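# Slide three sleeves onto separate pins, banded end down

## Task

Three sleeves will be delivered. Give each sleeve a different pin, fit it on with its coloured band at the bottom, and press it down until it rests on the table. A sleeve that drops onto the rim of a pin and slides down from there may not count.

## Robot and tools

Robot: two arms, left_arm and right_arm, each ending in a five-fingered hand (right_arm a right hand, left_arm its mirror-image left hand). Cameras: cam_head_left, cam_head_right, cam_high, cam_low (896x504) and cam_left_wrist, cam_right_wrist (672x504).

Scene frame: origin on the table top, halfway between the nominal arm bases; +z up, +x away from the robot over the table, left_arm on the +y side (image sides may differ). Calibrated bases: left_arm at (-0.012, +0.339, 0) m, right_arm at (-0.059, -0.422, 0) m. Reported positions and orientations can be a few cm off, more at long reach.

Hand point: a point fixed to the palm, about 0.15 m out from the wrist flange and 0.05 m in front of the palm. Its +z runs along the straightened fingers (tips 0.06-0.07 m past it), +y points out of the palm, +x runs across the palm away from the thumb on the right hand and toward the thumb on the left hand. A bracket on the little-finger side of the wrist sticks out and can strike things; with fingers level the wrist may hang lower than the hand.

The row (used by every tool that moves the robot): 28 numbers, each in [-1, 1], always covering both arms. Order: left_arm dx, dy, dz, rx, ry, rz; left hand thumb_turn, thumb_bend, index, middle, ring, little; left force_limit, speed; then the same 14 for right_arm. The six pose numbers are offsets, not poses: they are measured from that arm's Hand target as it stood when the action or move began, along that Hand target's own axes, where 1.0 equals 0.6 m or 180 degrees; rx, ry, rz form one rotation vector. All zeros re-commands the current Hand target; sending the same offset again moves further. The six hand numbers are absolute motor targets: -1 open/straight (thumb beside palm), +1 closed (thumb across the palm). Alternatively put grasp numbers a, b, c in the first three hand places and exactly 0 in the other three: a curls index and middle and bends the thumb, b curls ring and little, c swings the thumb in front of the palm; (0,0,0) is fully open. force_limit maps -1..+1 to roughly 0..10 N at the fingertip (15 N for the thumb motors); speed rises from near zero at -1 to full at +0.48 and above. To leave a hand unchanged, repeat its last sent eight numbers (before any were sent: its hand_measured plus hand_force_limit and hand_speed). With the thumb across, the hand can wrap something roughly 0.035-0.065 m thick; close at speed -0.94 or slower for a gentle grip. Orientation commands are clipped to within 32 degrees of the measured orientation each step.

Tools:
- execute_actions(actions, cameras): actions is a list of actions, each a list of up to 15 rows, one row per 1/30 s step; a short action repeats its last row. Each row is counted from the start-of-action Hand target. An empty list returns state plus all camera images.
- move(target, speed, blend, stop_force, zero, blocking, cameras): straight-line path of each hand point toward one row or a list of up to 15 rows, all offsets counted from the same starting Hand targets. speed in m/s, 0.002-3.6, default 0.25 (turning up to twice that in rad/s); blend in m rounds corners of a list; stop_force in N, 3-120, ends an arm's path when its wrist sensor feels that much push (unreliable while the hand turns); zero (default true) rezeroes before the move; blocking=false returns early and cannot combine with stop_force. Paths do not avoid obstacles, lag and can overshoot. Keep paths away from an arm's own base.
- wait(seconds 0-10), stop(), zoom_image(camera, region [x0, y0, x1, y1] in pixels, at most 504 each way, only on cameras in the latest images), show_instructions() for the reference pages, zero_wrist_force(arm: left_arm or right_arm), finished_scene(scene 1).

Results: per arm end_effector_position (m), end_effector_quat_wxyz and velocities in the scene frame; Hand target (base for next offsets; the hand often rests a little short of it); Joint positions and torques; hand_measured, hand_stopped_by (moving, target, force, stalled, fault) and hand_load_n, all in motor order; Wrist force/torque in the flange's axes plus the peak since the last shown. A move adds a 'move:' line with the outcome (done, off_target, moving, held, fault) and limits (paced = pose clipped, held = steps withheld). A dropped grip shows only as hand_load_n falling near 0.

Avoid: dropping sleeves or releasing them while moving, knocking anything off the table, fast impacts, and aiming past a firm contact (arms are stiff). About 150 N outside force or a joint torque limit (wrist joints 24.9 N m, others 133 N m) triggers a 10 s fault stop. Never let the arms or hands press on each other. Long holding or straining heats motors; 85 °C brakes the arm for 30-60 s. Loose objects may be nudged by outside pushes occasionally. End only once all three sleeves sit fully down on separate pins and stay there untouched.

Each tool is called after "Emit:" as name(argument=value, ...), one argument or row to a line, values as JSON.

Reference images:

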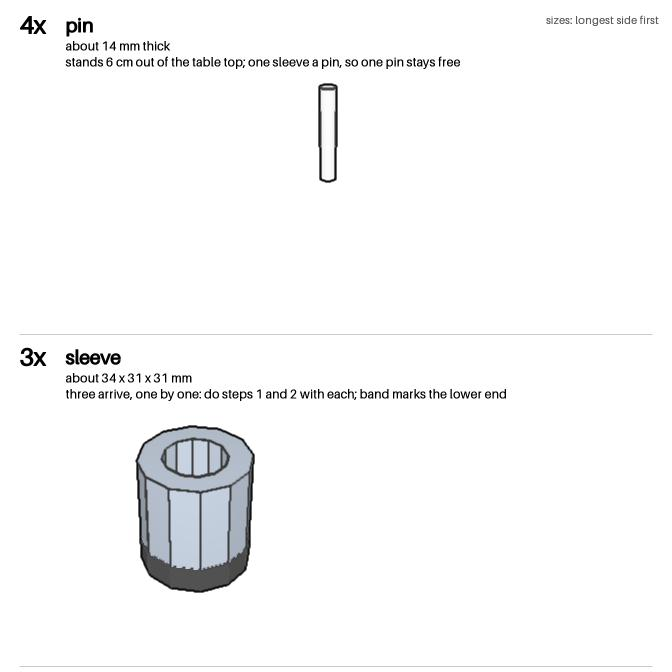

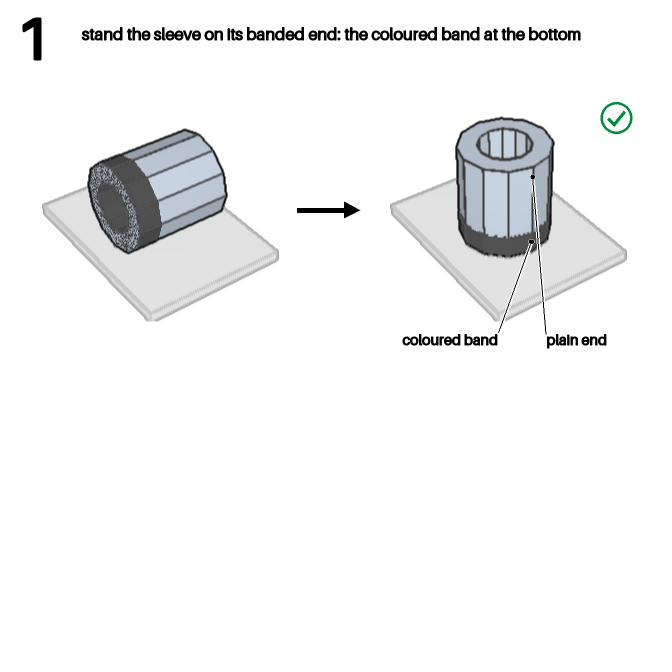

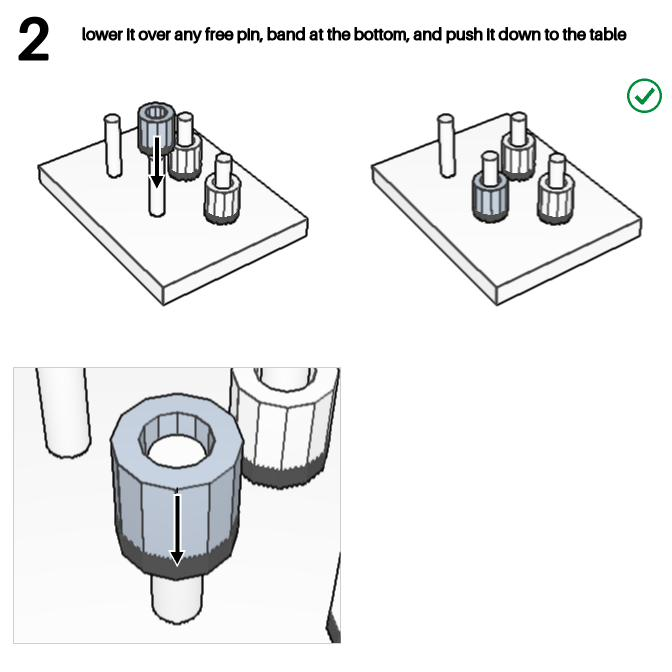

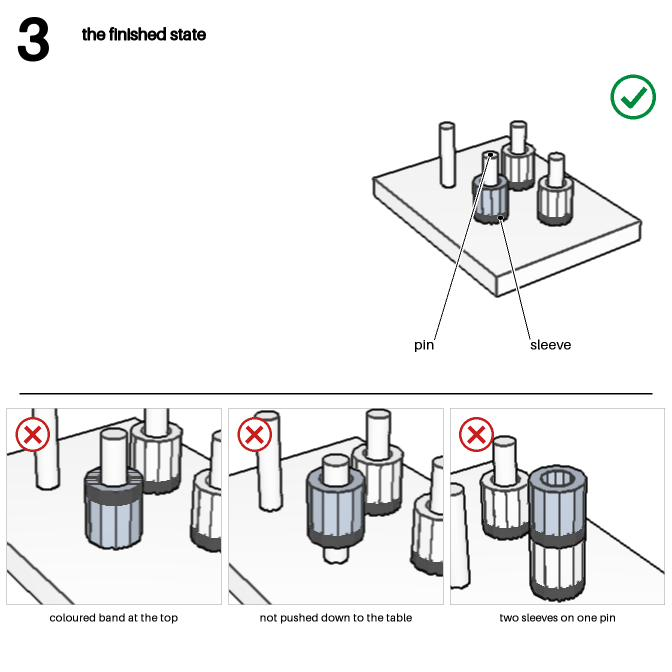

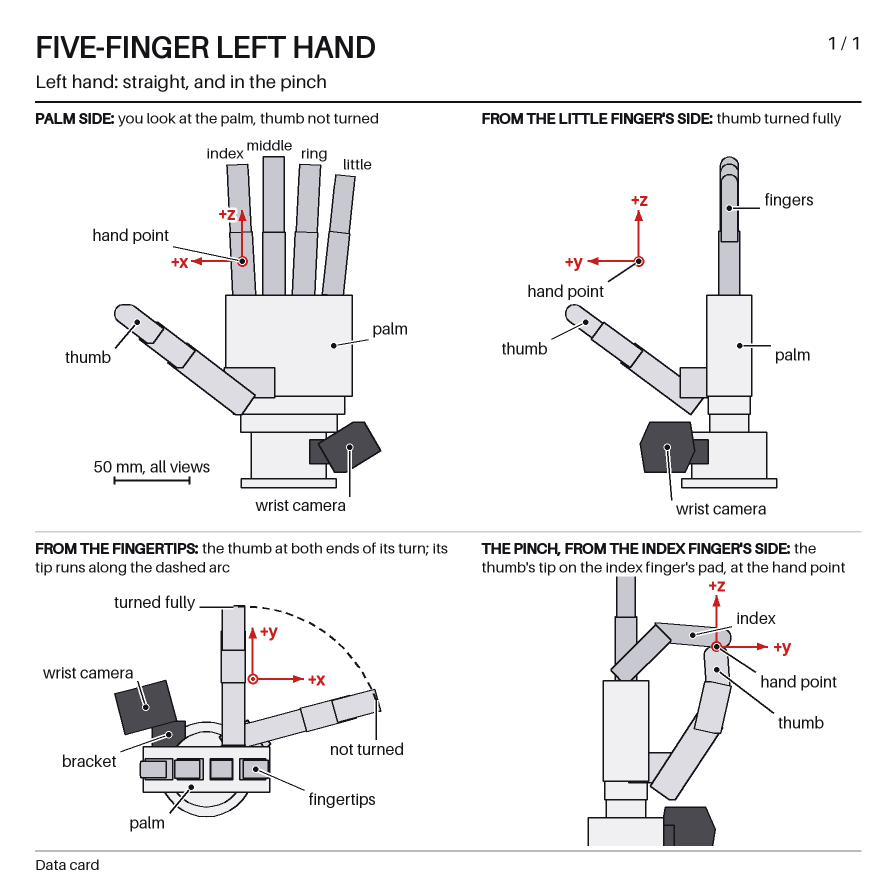

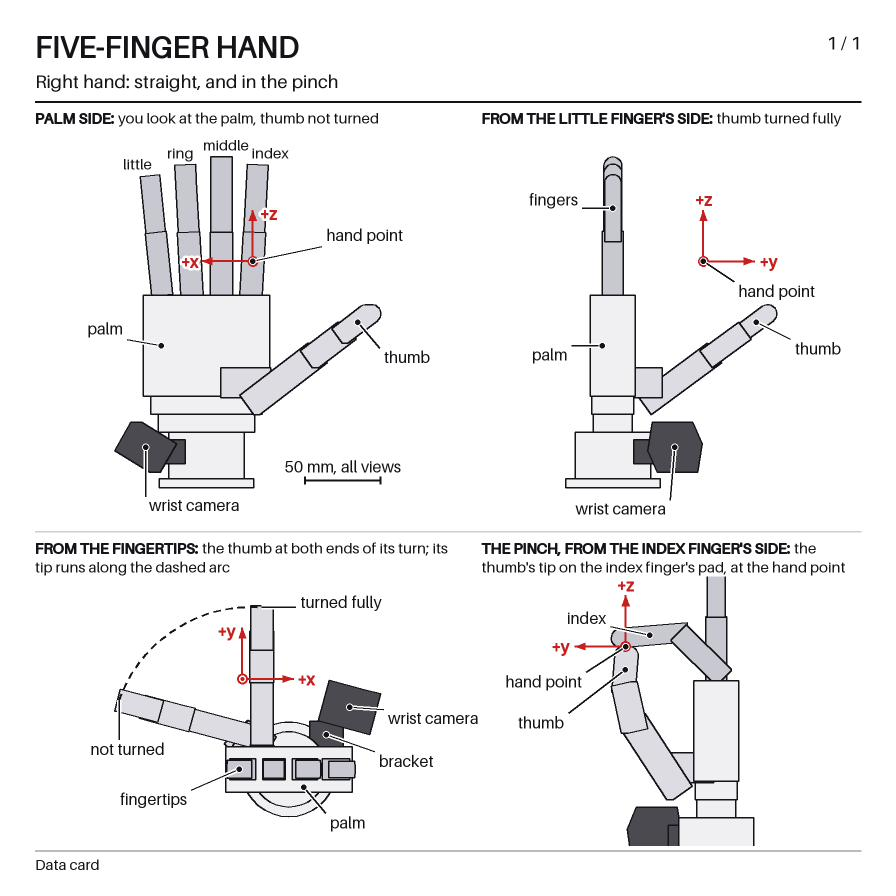

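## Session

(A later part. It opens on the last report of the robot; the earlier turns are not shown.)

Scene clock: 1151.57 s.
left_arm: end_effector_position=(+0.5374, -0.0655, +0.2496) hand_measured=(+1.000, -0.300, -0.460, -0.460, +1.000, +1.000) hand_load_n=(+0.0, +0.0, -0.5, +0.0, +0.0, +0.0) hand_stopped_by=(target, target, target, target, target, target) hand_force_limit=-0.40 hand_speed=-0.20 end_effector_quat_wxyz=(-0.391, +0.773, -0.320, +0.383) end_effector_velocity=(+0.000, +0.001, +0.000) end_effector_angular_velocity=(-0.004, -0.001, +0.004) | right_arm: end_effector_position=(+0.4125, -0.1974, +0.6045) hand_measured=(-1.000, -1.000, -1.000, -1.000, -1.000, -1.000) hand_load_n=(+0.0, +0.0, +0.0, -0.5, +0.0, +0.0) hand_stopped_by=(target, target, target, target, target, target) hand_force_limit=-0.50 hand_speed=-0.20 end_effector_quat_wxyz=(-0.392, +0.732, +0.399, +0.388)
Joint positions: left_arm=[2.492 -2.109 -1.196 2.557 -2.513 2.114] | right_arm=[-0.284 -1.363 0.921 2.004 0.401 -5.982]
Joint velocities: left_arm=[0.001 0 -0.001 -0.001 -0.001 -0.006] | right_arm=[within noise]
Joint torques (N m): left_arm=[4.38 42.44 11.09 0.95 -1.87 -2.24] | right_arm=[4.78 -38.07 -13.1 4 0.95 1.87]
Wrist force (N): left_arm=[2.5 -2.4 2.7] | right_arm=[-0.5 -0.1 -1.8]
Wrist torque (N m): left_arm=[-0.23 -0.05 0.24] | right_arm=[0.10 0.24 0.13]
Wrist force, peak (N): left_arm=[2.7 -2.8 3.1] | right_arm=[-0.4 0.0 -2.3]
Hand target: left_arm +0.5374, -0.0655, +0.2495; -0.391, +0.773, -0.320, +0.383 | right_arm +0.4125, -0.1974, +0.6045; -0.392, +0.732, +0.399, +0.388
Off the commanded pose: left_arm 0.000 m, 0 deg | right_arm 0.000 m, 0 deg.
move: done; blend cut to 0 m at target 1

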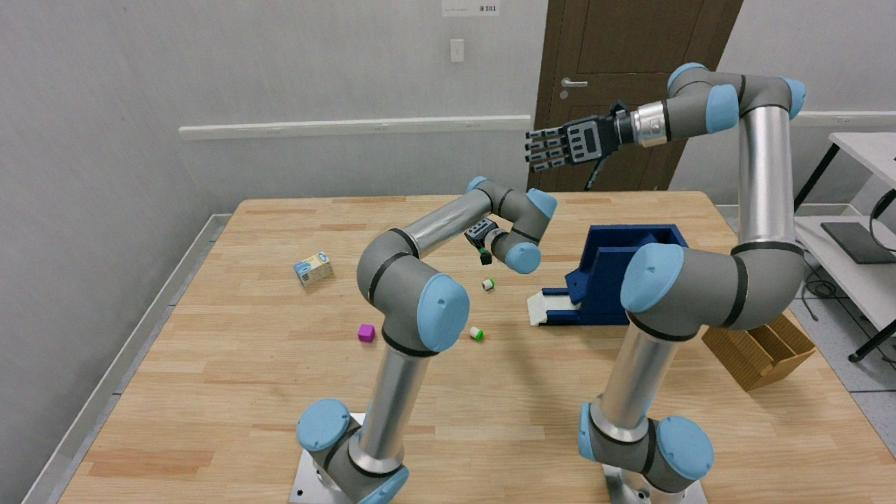

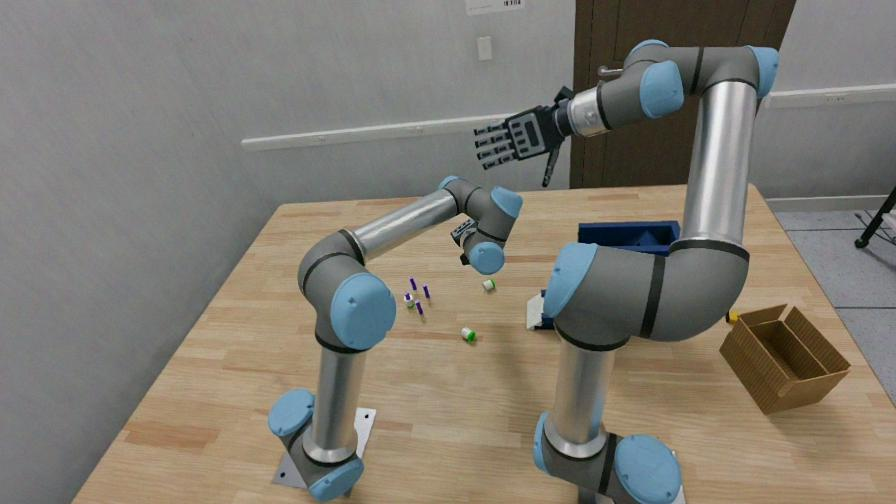

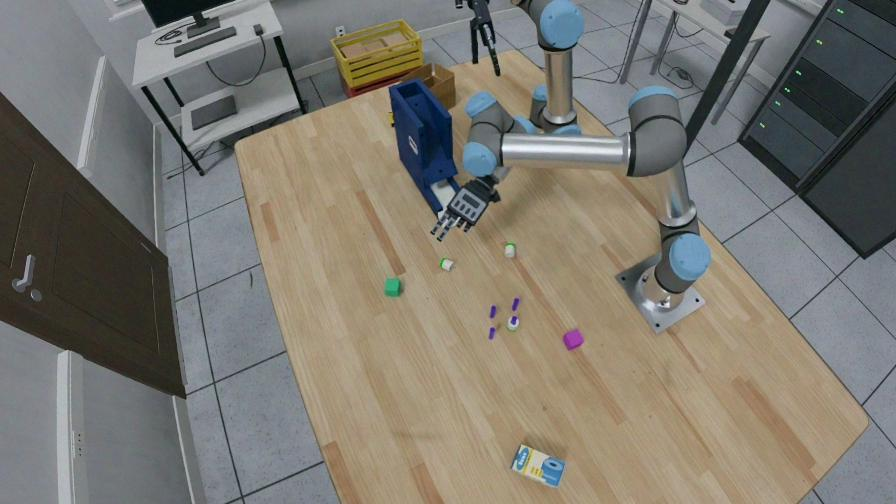

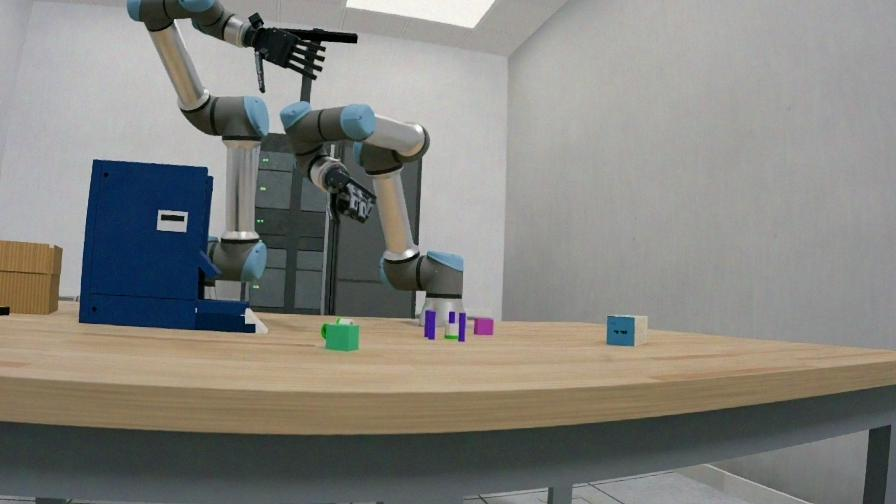

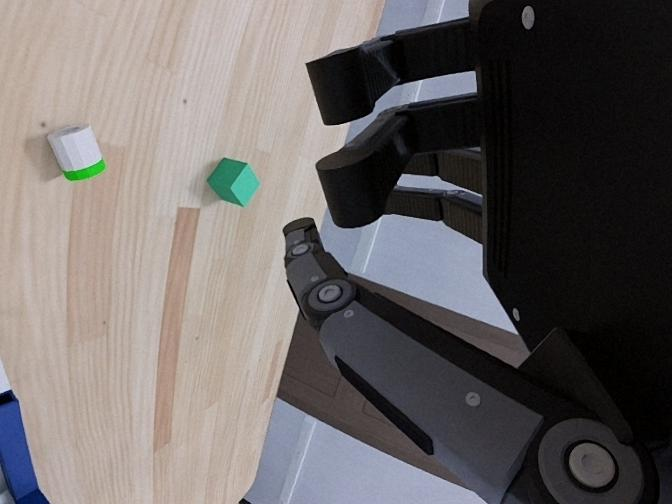

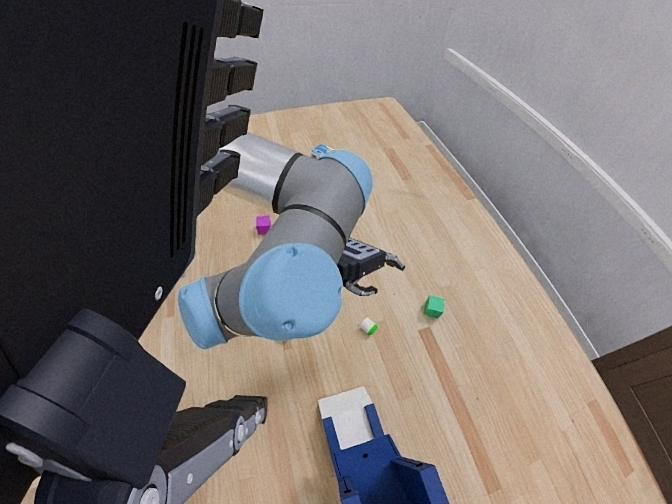

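Emit:
move(
  target=[-0.0710,0.1769,0.0827,0,0,0,1,-0.3,-0.46,-0.46,1,1,-0.4,-0.2,0,0,0,0,0,0,-1,-1,-1,-1,-1,-1,-0.5,-0.2],
  speed=0.25,
  cameras=["cam_left_wrist","cam_right_wrist","cam_low","cam_high"],
)

Scene clock: 1160.43 s.
left_arm: end_effector_position=(+0.5371, -0.0658, +0.1249) hand_measured=(+1.000, -0.300, -0.460, -0.460, +1.000, +1.000) hand_load_n=(+0.0, +0.0, +0.0, +0.0, +0.0, +0.0) hand_stopped_by=(target, target, target, target, target, target) hand_force_limit=-0.40 hand_speed=-0.20 end_effector_quat_wxyz=(-0.391, +0.773, -0.320, +0.383) | right_arm: end_effector_position=(+0.4125, -0.1974, +0.6045) hand_measured=(-1.000, -1.000, -1.000, -1.000, -1.000, -1.000) hand_load_n=(+0.0, +0.0, +0.0, +0.0, +0.0, +0.0) hand_stopped_by=(target, target, target, target, target, target) hand_force_limit=-0.50 hand_speed=-0.20 end_effector_quat_wxyz=(-0.392, +0.732, +0.399, +0.388)
Joint positions: left_arm=[2.491 -2.201 -1.382 2.833 -2.513 2.114] | right_arm=[-0.284 -1.363 0.921 2.004 0.401 -5.982]
Joint torques (N m): left_arm=[4.74 46.87 20.4 0.15 0.54 -1.89] | right_arm=[3.81 -38.42 -12.32 4.01 0.27 1.78]
Wrist force (N): left_arm=[2.6 -2.5 2.7] | right_arm=[-0.1 0.0 -2.0]
Wrist torque (N m): left_arm=[-0.26 -0.06 0.21] | right_arm=[0.14 0.21 0.16]
Wrist force, peak (N): left_arm=[3.1 -4.3 1.7] | right_arm=[-0.2 0.1 -2.3]
Hand target: left_arm +0.5372, -0.0658, +0.1249; -0.391, +0.773, -0.320, +0.383 | right_arm +0.4125, -0.1974, +0.6045; -0.392, +0.732, +0.399, +0.388
Off the commanded pose: left_arm 0.000 m, 0 deg | right_arm 0.000 m, 0 deg.
move: done
Images, in order (width x height): cam_high 896x504, cam_low 896x504, cam_left_wrist 672x504, cam_right_wrist 672x504.

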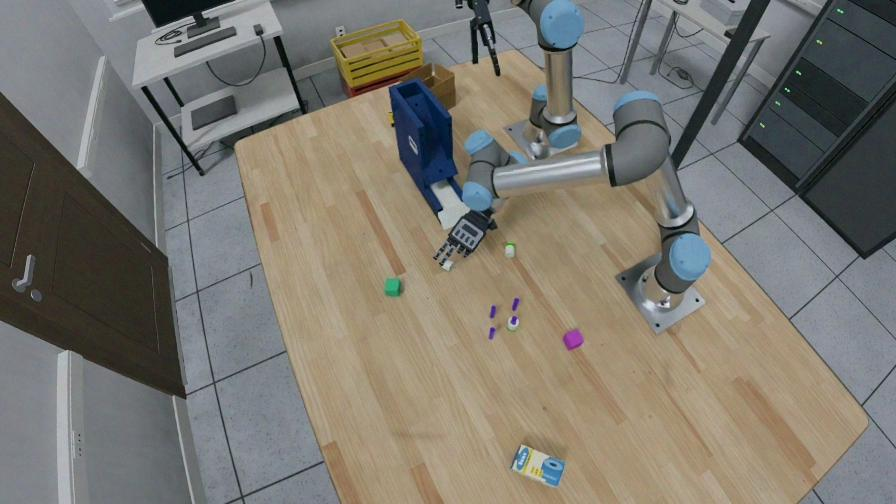

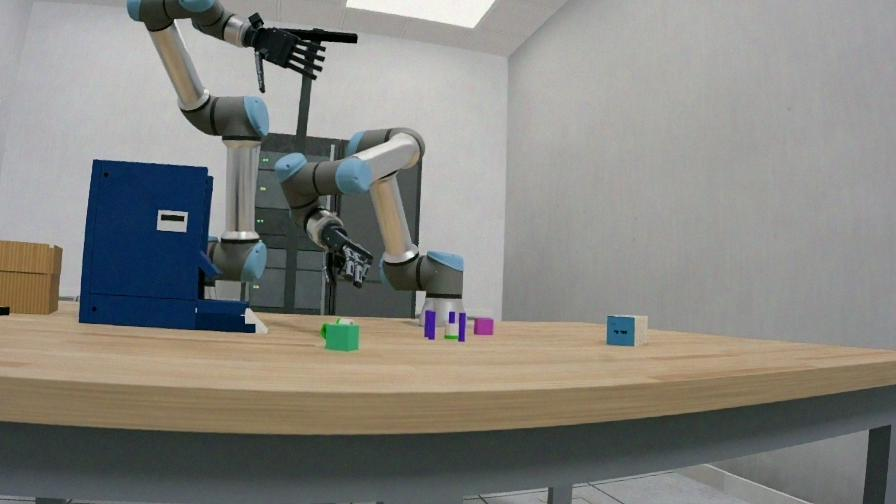

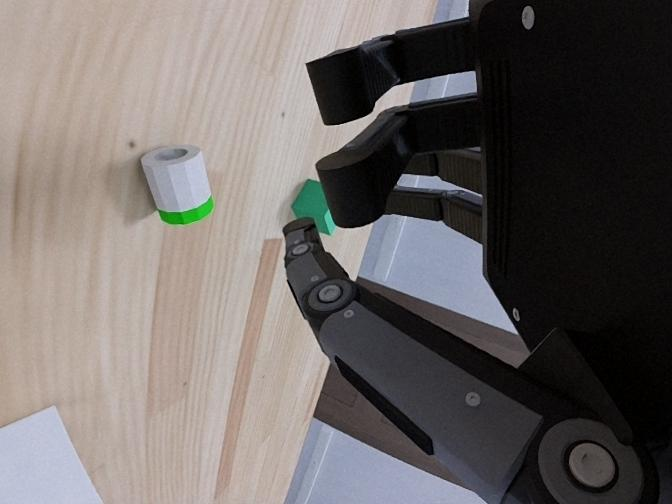

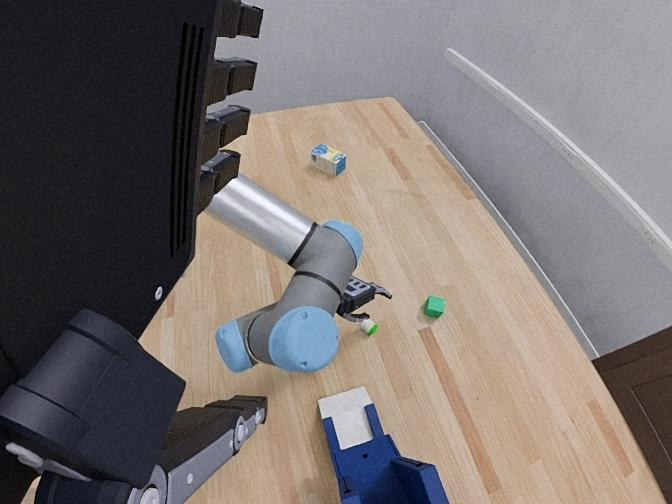

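Emit:
move(
  target=[-0.0286,0.0848,0.0243,0,0,0,1,-0.3,-0.46,-0.46,1,1,-0.4,-0.2,0,0,0,0,0,0,-1,-1,-1,-1,-1,-1,-0.5,-0.2],
  speed=0.2,
  cameras=["cam_left_wrist","cam_right_wrist"],
)

Scene clock: 1170.93 s.
left_arm: end_effector_position=(+0.5308, -0.0718, +0.0698) hand_measured=(+1.000, -0.300, -0.460, -0.460, +1.000, +1.000) hand_load_n=(+0.0, +0.0, +0.0, +0.0, +0.0, +0.0) hand_stopped_by=(target, target, target, target, target, target) hand_force_limit=-0.40 hand_speed=-0.20 end_effector_quat_wxyz=(-0.391, +0.773, -0.320, +0.383) | right_arm: end_effector_position=(+0.4125, -0.1974, +0.6045) hand_measured=(-1.000, -1.000, -1.000, -1.000, -1.000, -1.000) hand_load_n=(+0.0, +0.0, +0.0, +0.0, +0.0, +0.0) hand_stopped_by=(target, target, target, target, target, target) hand_force_limit=-0.50 hand_speed=-0.20 end_effector_quat_wxyz=(-0.392, +0.732, +0.399, +0.388)
Joint positions: left_arm=[2.475 -2.269 -1.424 2.929 -2.525 2.094] | right_arm=[-0.284 -1.363 0.921 2.004 0.401 -5.982]
Joint torques (N m): left_arm=[8.32 57.31 26.18 -3.8 0.21 1.62] | right_arm=[4.41 -37.64 -11.36 3.94 -0.46 1.81]
Wrist force (N): left_arm=[2.5 -2.5 2.8] | right_arm=[-0.3 0.2 -1.8]
Wrist torque (N m): left_arm=[-0.26 -0.04 0.29] | right_arm=[0.16 0.23 0.14]
Wrist force, peak (N): left_arm=[2.9 -3.6 2.6] | right_arm=[-0.2 0.0 -2.3]
Hand target: left_arm +0.5309, -0.0718, +0.0699; -0.391, +0.773, -0.320, +0.383 | right_arm +0.4125, -0.1974, +0.6045; -0.392, +0.732, +0.399, +0.388
Off the commanded pose: left_arm 0.000 m, 0 deg | right_arm 0.000 m, 0 deg.
move: done
Images, in order (width x height): cam_left_wrist 672x504, cam_right_wrist 672x504.

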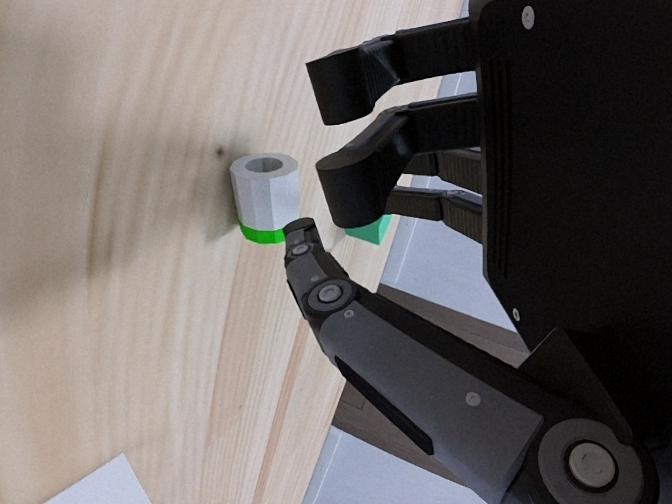

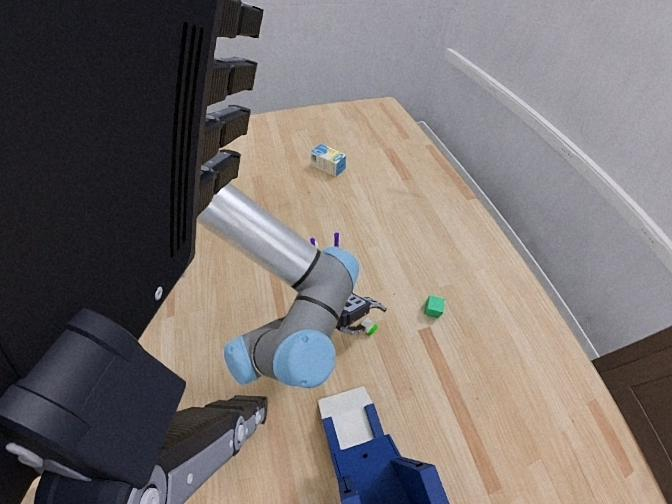

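Emit:
move(
  target=[-0.0215,0.0643,0.0327,0,0,0,1,-0.3,-0.46,-0.46,1,1,-0.4,-0.2,0,0,0,0,0,0,-1,-1,-1,-1,-1,-1,-0.5,-0.2],
  speed=0.08,
  stop_force=5,
  cameras=["cam_left_wrist","cam_right_wrist"],
)

Scene clock: 1176.37 s.
left_arm: end_effector_position=(+0.5334, -0.0733, +0.0245) hand_measured=(+1.000, -0.300, -0.460, -0.460, +1.000, +1.000) hand_load_n=(+0.5, -2.0, +0.0, +0.5, +0.5, +0.0) hand_stopped_by=(target, target, target, target, target, target) hand_force_limit=-0.40 hand_speed=-0.20 end_effector_quat_wxyz=(-0.391, +0.773, -0.320, +0.383) | right_arm: end_effector_position=(+0.4125, -0.1974, +0.6045) hand_measured=(-1.000, -1.000, -1.000, -1.000, -1.000, -1.000) hand_load_n=(+0.0, +0.0, -0.5, +0.0, +0.0, +0.0) hand_stopped_by=(target, target, target, target, target, target) hand_force_limit=-0.50 hand_speed=-0.20 end_effector_quat_wxyz=(-0.392, +0.732, +0.399, +0.388)
Joint positions: left_arm=[2.476 -2.335 -1.44 3.011 -2.524 2.095] | right_arm=[-0.284 -1.363 0.921 2.004 0.401 -5.982]
Joint torques (N m): left_arm=[5.62 55.77 11.36 -3.93 0.42 -1.57] | right_arm=[4.67 -37.9 -10.68 4.01 -0.85 1.84]
Wrist force (N): left_arm=[4.2 -7.6 -0.4] | right_arm=[-0.2 0.3 -2.0]
Wrist torque (N m): left_arm=[-0.29 -0.09 0.31] | right_arm=[0.18 0.23 0.16]
Wrist force, peak (N): left_arm=[4.5 -12.0 -4.9] | right_arm=[-0.1 -0.1 -2.2]
Hand target: left_arm +0.5335, -0.0734, +0.0245; -0.391, +0.773, -0.320, +0.383 | right_arm +0.4125, -0.1974, +0.6045; -0.392, +0.732, +0.399, +0.388
Off the commanded pose: left_arm 0.000 m, 0 deg | right_arm 0.000 m, 0 deg.
move: contact (left_arm)
Images, in order (width x height): cam_left_wrist 672x504, cam_right_wrist 672x504.

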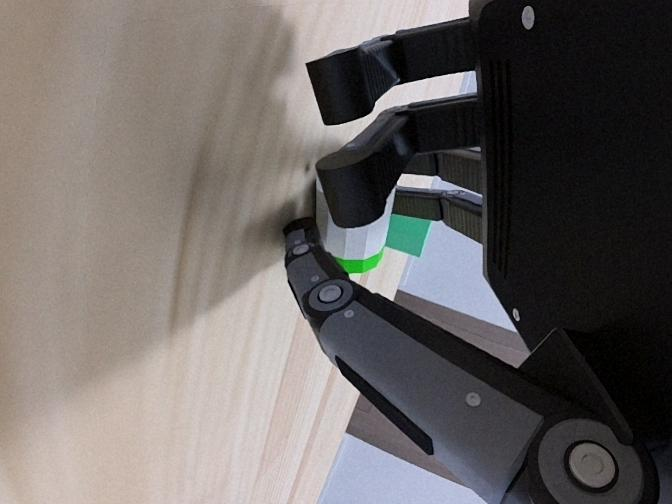

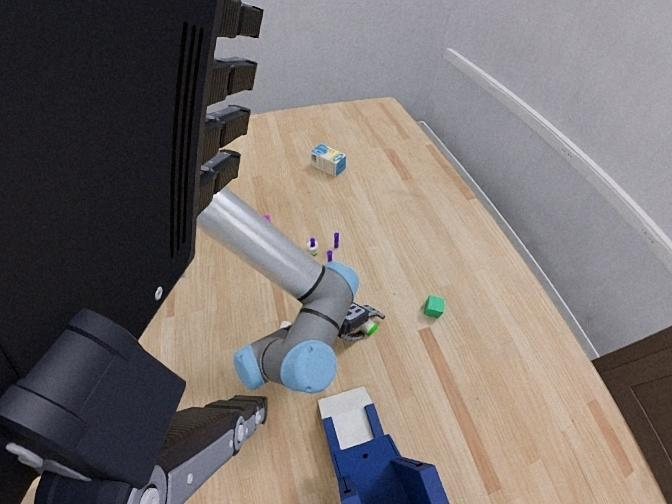

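Emit:
move(
  target=[0.0026,-0.0064,-0.003,0,0,0,1,-0.3,-0.46,-0.46,1,1,-0.4,-0.2,0,0,0,0,0,0,-1,-1,-1,-1,-1,-1,-0.5,-0.2],
  speed=0.05,
  cameras=["cam_left_wrist","cam_right_wrist"],
)

Emit:
zoom_image(
  camera="cam_left_wrist",
  region=[250, 120, 450, 320],
)

Emit:
zoom_image(
  camera="cam_right_wrist",
  region=[310, 280, 410, 360],
)

Scene clock: 1187.33 s.
left_arm: end_effector_position=(+0.5335, -0.0734, +0.0291) hand_measured=(+1.000, -0.300, -0.460, -0.460, +1.000, +1.000) hand_load_n=(+0.0, +0.0, +0.0, +0.0, +0.0, +0.0) hand_stopped_by=(target, target, target, target, target, target) hand_force_limit=-0.40 hand_speed=-0.20 end_effector_quat_wxyz=(-0.391, +0.773, -0.320, +0.383) | right_arm: end_effector_position=(+0.4125, -0.1974, +0.6045) hand_measured=(-1.000, -1.000, -1.000, -1.000, -1.000, -1.000) hand_load_n=(+0.0, +0.0, +0.0, +0.0, +0.0, +0.0) hand_stopped_by=(target, target, target, target, target, target) hand_force_limit=-0.50 hand_speed=-0.20 end_effector_quat_wxyz=(-0.392, +0.732, +0.399, +0.388)
Joint positions: left_arm=[2.476 -2.328 -1.438 3.003 -2.524 2.095] | right_arm=[-0.284 -1.363 0.921 2.004 0.401 -5.982]
Joint torques (N m): left_arm=[0.66 47.86 23.78 -1.72 0.04 -1.1] | right_arm=[4.56 -38.1 -10.33 3.97 -1.61 1.82]
Wrist force (N): left_arm=[2.6 -2.4 2.8] | right_arm=[-0.2 -0.1 -1.8]
Wrist torque (N m): left_arm=[-0.26 -0.05 0.22] | right_arm=[0.10 0.21 0.14]
Wrist force, peak (N): left_arm=[4.2 -7.7 -0.4] | right_arm=[-0.4 -0.2 -2.3]
Hand target: left_arm +0.5335, -0.0734, +0.0290; -0.391, +0.773, -0.320, +0.383 | right_arm +0.4125, -0.1974, +0.6045; -0.392, +0.732, +0.399, +0.388
Off the commanded pose: left_arm 0.000 m, 0 deg | right_arm 0.000 m, 0 deg.
move: done
Images, in order (width x height): cam_left_wrist 672x504, cam_right_wrist 672x504.

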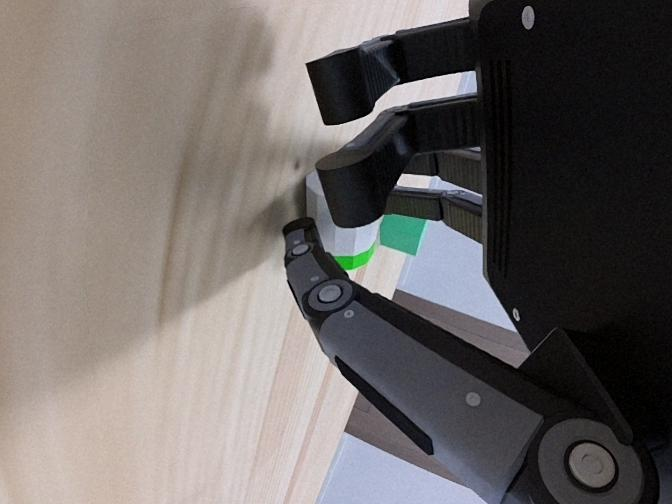

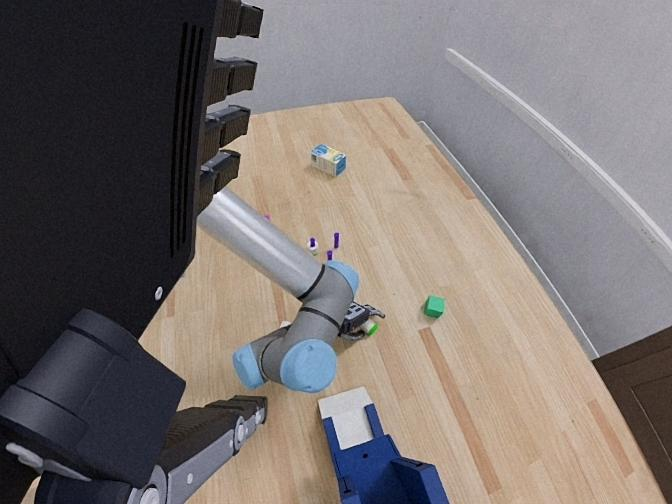

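Scaled by 2.520 from the camera's 672x504 image, which has a finer 960x720 frame.

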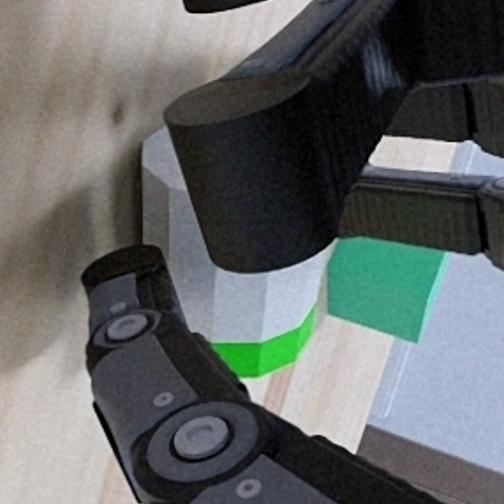

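Scaled by 5.040 from the camera's 672x504 image, which has a finer 960x720 frame.

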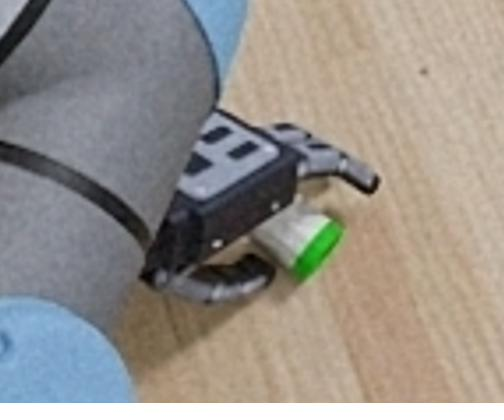

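Emit:
move(
  target=[0,0,0,0,0,0,1,-0.3,0.2,0.2,1,1,-0.4,-0.9,0,0,0,0,0,0,-1,-1,-1,-1,-1,-1,-0.5,-0.2],
  speed=0.05,
  cameras=["cam_left_wrist","cam_right_wrist"],
)

Scene clock: 1192.93 s.
left_arm: end_effector_position=(+0.5335, -0.0734, +0.0290) hand_measured=(+1.000, -0.300, -0.090, -0.294, +1.000, +1.000) hand_load_n=(+0.0, +2.0, +4.5, +3.5, +0.5, +0.0) hand_stopped_by=(target, target, force, force, target, target) hand_force_limit=-0.40 hand_speed=-0.90 end_effector_quat_wxyz=(-0.391, +0.773, -0.320, +0.383) | right_arm: end_effector_position=(+0.4125, -0.1974, +0.6045) hand_measured=(-1.000, -1.000, -1.000, -1.000, -1.000, -1.000) hand_load_n=(+0.5, +0.0, +0.0, +0.0, +0.0, +0.0) hand_stopped_by=(target, target, target, target, target, target) hand_force_limit=-0.50 hand_speed=-0.20 end_effector_quat_wxyz=(-0.392, +0.732, +0.399, +0.388)
Joint positions: left_arm=[2.476 -2.328 -1.438 3.003 -2.524 2.095] | right_arm=[-0.284 -1.363 0.921 2.004 0.401 -5.982]
Joint torques (N m): left_arm=[3.06 34.65 4.34 -1.52 -0.05 1.84] | right_arm=[4.71 -37.75 -9.96 3.93 -2.02 1.76]
Wrist force (N): left_arm=[5.0 -10.8 1.0] | right_arm=[0.0 0.2 -1.8]
Wrist torque (N m): left_arm=[-0.13 0.03 0.39] | right_arm=[0.16 0.18 0.16]
Wrist force, peak (N): left_arm=[5.0 -11.2 0.8] | right_arm=[0.0 0.1 -2.2]
Hand target: left_arm +0.5335, -0.0734, +0.0290; -0.391, +0.773, -0.320, +0.383 | right_arm +0.4125, -0.1974, +0.6045; -0.392, +0.732, +0.399, +0.388
Off the commanded pose: left_arm 0.000 m, 0 deg | right_arm 0.000 m, 0 deg.
move: done
Images, in order (width x height): cam_left_wrist 672x504, cam_right_wrist 672x504.

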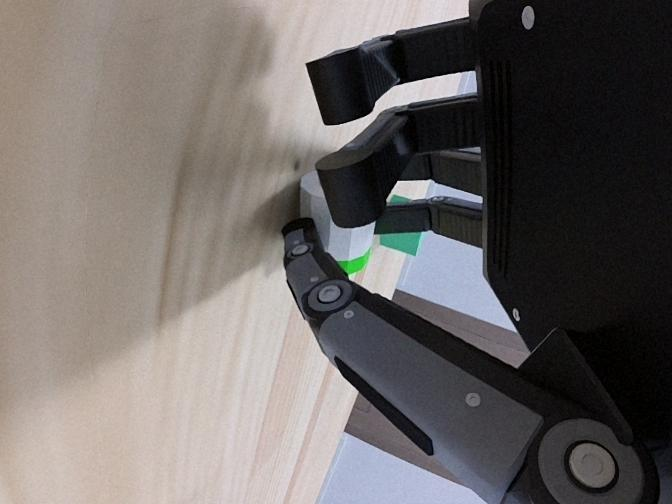

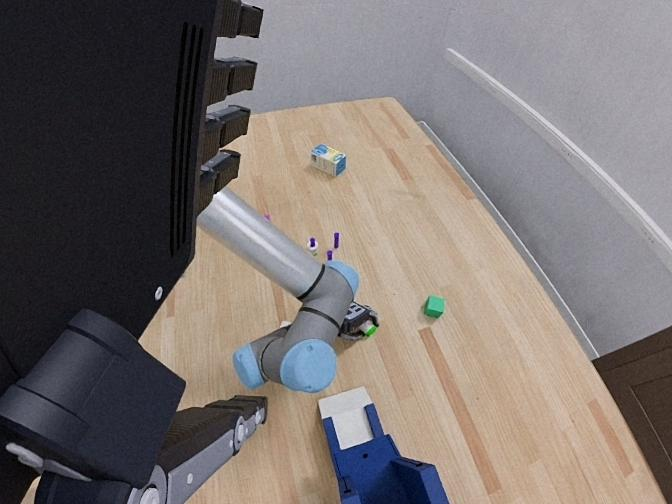

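Emit:
move(
  target=[0.0285,-0.0710,-0.0332,0,0,0,1,-0.3,0.2,0.2,1,1,-0.4,-0.9,0,0,0,0,0,0,-1,-1,-1,-1,-1,-1,-0.5,-0.2],
  speed=0.08,
  cameras=["cam_left_wrist","cam_right_wrist"],
)

Emit:
zoom_image(
  camera="cam_right_wrist",
  region=[310, 270, 410, 350],
)

Emit:
zoom_image(
  camera="cam_left_wrist",
  region=[250, 120, 450, 320],
)

Scene clock: 1198.63 s.
left_arm: end_effector_position=(+0.5336, -0.0733, +0.0792) hand_measured=(+1.000, -0.300, -0.090, -0.294, +1.000, +1.000) hand_load_n=(-0.5, +3.0, +3.5, +0.0, +0.0, +0.0) hand_stopped_by=(target, target, force, force, target, target) hand_force_limit=-0.40 hand_speed=-0.90 end_effector_quat_wxyz=(-0.391, +0.773, -0.320, +0.383) | right_arm: end_effector_position=(+0.4125, -0.1974, +0.6045) hand_measured=(-1.000, -1.000, -1.000, -1.000, -1.000, -1.000) hand_load_n=(+0.0, +0.0, +0.0, +0.0, +0.0, +0.0) hand_stopped_by=(target, target, target, target, target, target) hand_force_limit=-0.50 hand_speed=-0.20 end_effector_quat_wxyz=(-0.392, +0.732, +0.399, +0.388)
Joint positions: left_arm=[2.476 -2.263 -1.406 2.906 -2.524 2.096] | right_arm=[-0.284 -1.363 0.921 2.004 0.401 -5.982]
Joint torques (N m): left_arm=[5.55 32.31 5.76 2.12 -0.31 -2.28] | right_arm=[4.33 -38.15 -10.3 4.06 -2.43 1.79]
Wrist force (N): left_arm=[2.3 -2.2 2.9] | right_arm=[-0.2 0.1 -1.9]
Wrist torque (N m): left_arm=[-0.24 -0.01 0.20] | right_arm=[0.15 0.21 0.15]
Wrist force, peak (N): left_arm=[5.2 -11.1 0.9] | right_arm=[-0.2 0.1 -2.3]
Hand target: left_arm +0.5336, -0.0733, +0.0790; -0.391, +0.773, -0.320, +0.383 | right_arm +0.4125, -0.1974, +0.6045; -0.392, +0.732, +0.399, +0.388
Off the commanded pose: left_arm 0.000 m, 0 deg | right_arm 0.000 m, 0 deg.
move: done
Images, in order (width x height): cam_left_wrist 672x504, cam_right_wrist 672x504.

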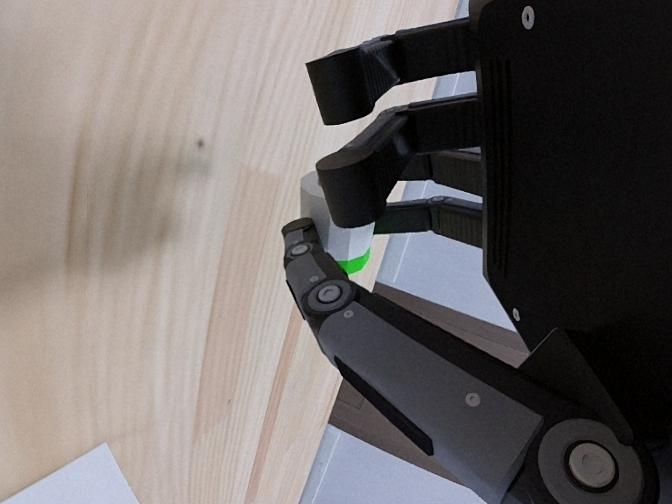

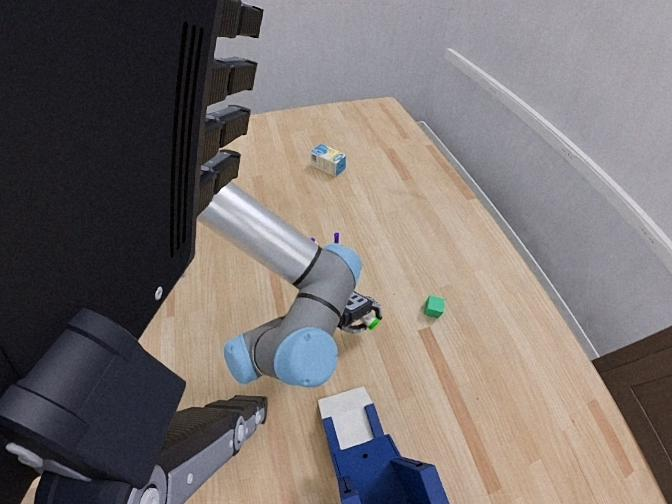

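Scaled by 5.040 from the camera's 672x504 image, which has a finer 960x720 frame.

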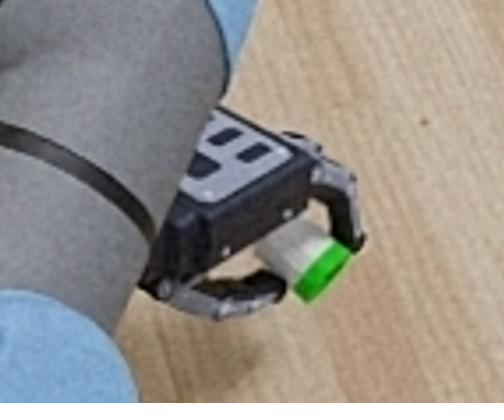

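Scaled by 2.520 from the camera's 672x504 image, which has a finer 960x720 frame.

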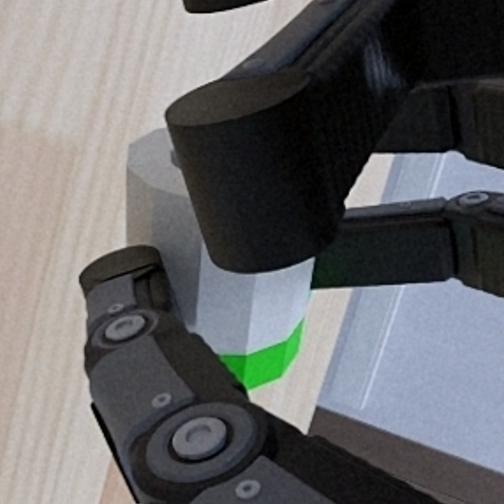

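Emit:
move(
  target=[0,0,0,0,0,0,1,-0.3,0.2,0.25,1,1,-0.3,-0.9,0,0,0,0,0,0,-1,-1,-1,-1,-1,-1,-0.5,-0.2],
  speed=0.05,
  cameras=["cam_left_wrist","cam_right_wrist"],
)

Emit:
zoom_image(
  camera="cam_right_wrist",
  region=[310, 270, 410, 350],
)

Emit:
zoom_image(
  camera="cam_left_wrist",
  region=[250, 120, 450, 320],
)

Scene clock: 1202.33 s.
left_arm: end_effector_position=(+0.5336, -0.0732, +0.0790) hand_measured=(+1.000, -0.302, -0.090, -0.100, +1.000, +1.000) hand_load_n=(+2.0, +5.0, +1.5, +3.5, +0.0, +0.0) hand_stopped_by=(target, target, force, force, target, target) hand_force_limit=-0.30 hand_speed=-0.90 end_effector_quat_wxyz=(-0.391, +0.773, -0.320, +0.383) | right_arm: end_effector_position=(+0.4125, -0.1974, +0.6045) hand_measured=(-1.000, -1.000, -1.000, -1.000, -1.000, -1.000) hand_load_n=(+0.0, +0.0, +0.0, +0.0, +0.0, -0.5) hand_stopped_by=(target, target, target, target, target, target) hand_force_limit=-0.50 hand_speed=-0.20 end_effector_quat_wxyz=(-0.392, +0.732, +0.399, +0.388)
Joint positions: left_arm=[2.476 -2.263 -1.407 2.907 -2.524 2.096] | right_arm=[-0.284 -1.363 0.921 2.004 0.401 -5.982]
Joint torques (N m): left_arm=[-0.93 33.85 4.95 -0.76 -1.92 -1.81] | right_arm=[5.03 -38.1 -10.17 3.9 -2.61 1.82]
Wrist force (N): left_arm=[2.2 -1.9 3.0] | right_arm=[-0.2 0.1 -2.0]
Wrist torque (N m): left_arm=[-0.21 -0.01 0.21] | right_arm=[0.15 0.22 0.15]
Wrist force, peak (N): left_arm=[2.6 -2.3 3.1] | right_arm=[-0.4 -0.1 -2.3]
Hand target: left_arm +0.5336, -0.0733, +0.0790; -0.391, +0.773, -0.320, +0.383 | right_arm +0.4125, -0.1974, +0.6045; -0.392, +0.732, +0.399, +0.388
Off the commanded pose: left_arm 0.000 m, 0 deg | right_arm 0.000 m, 0 deg.
move: done
Images, in order (width x height): cam_left_wrist 672x504, cam_right_wrist 672x504.

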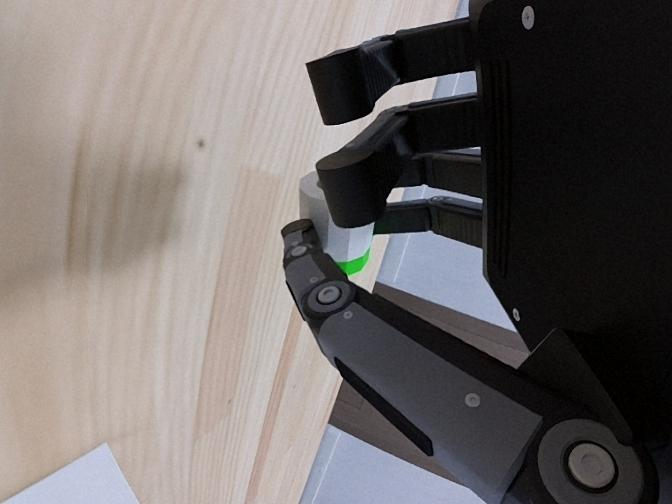

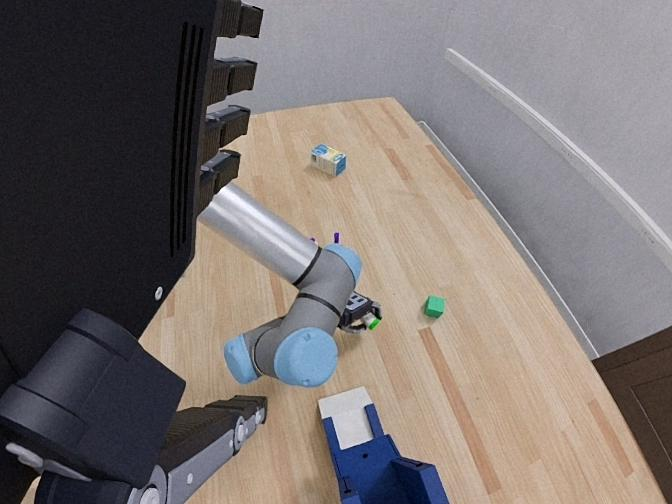

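Scaled by 5.040 from the camera's 672x504 image, which has a finer 960x720 frame.

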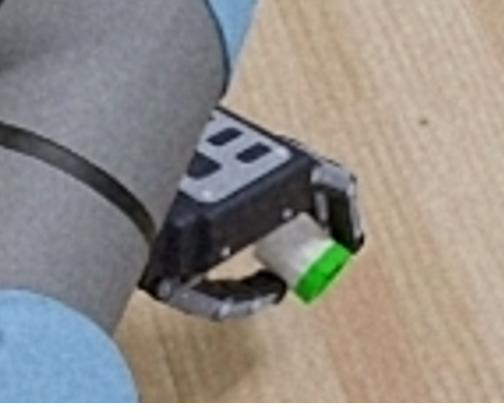

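Scaled by 2.520 from the camera's 672x504 image, which has a finer 960x720 frame.

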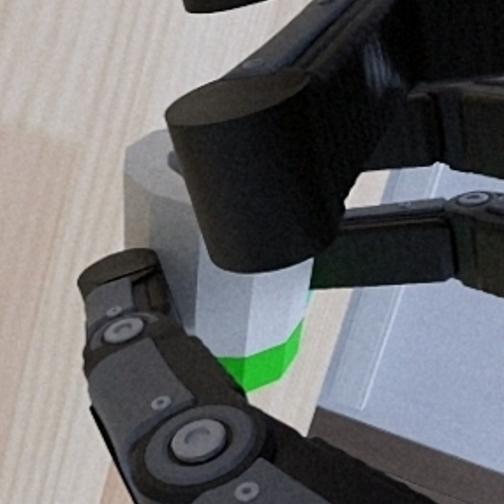

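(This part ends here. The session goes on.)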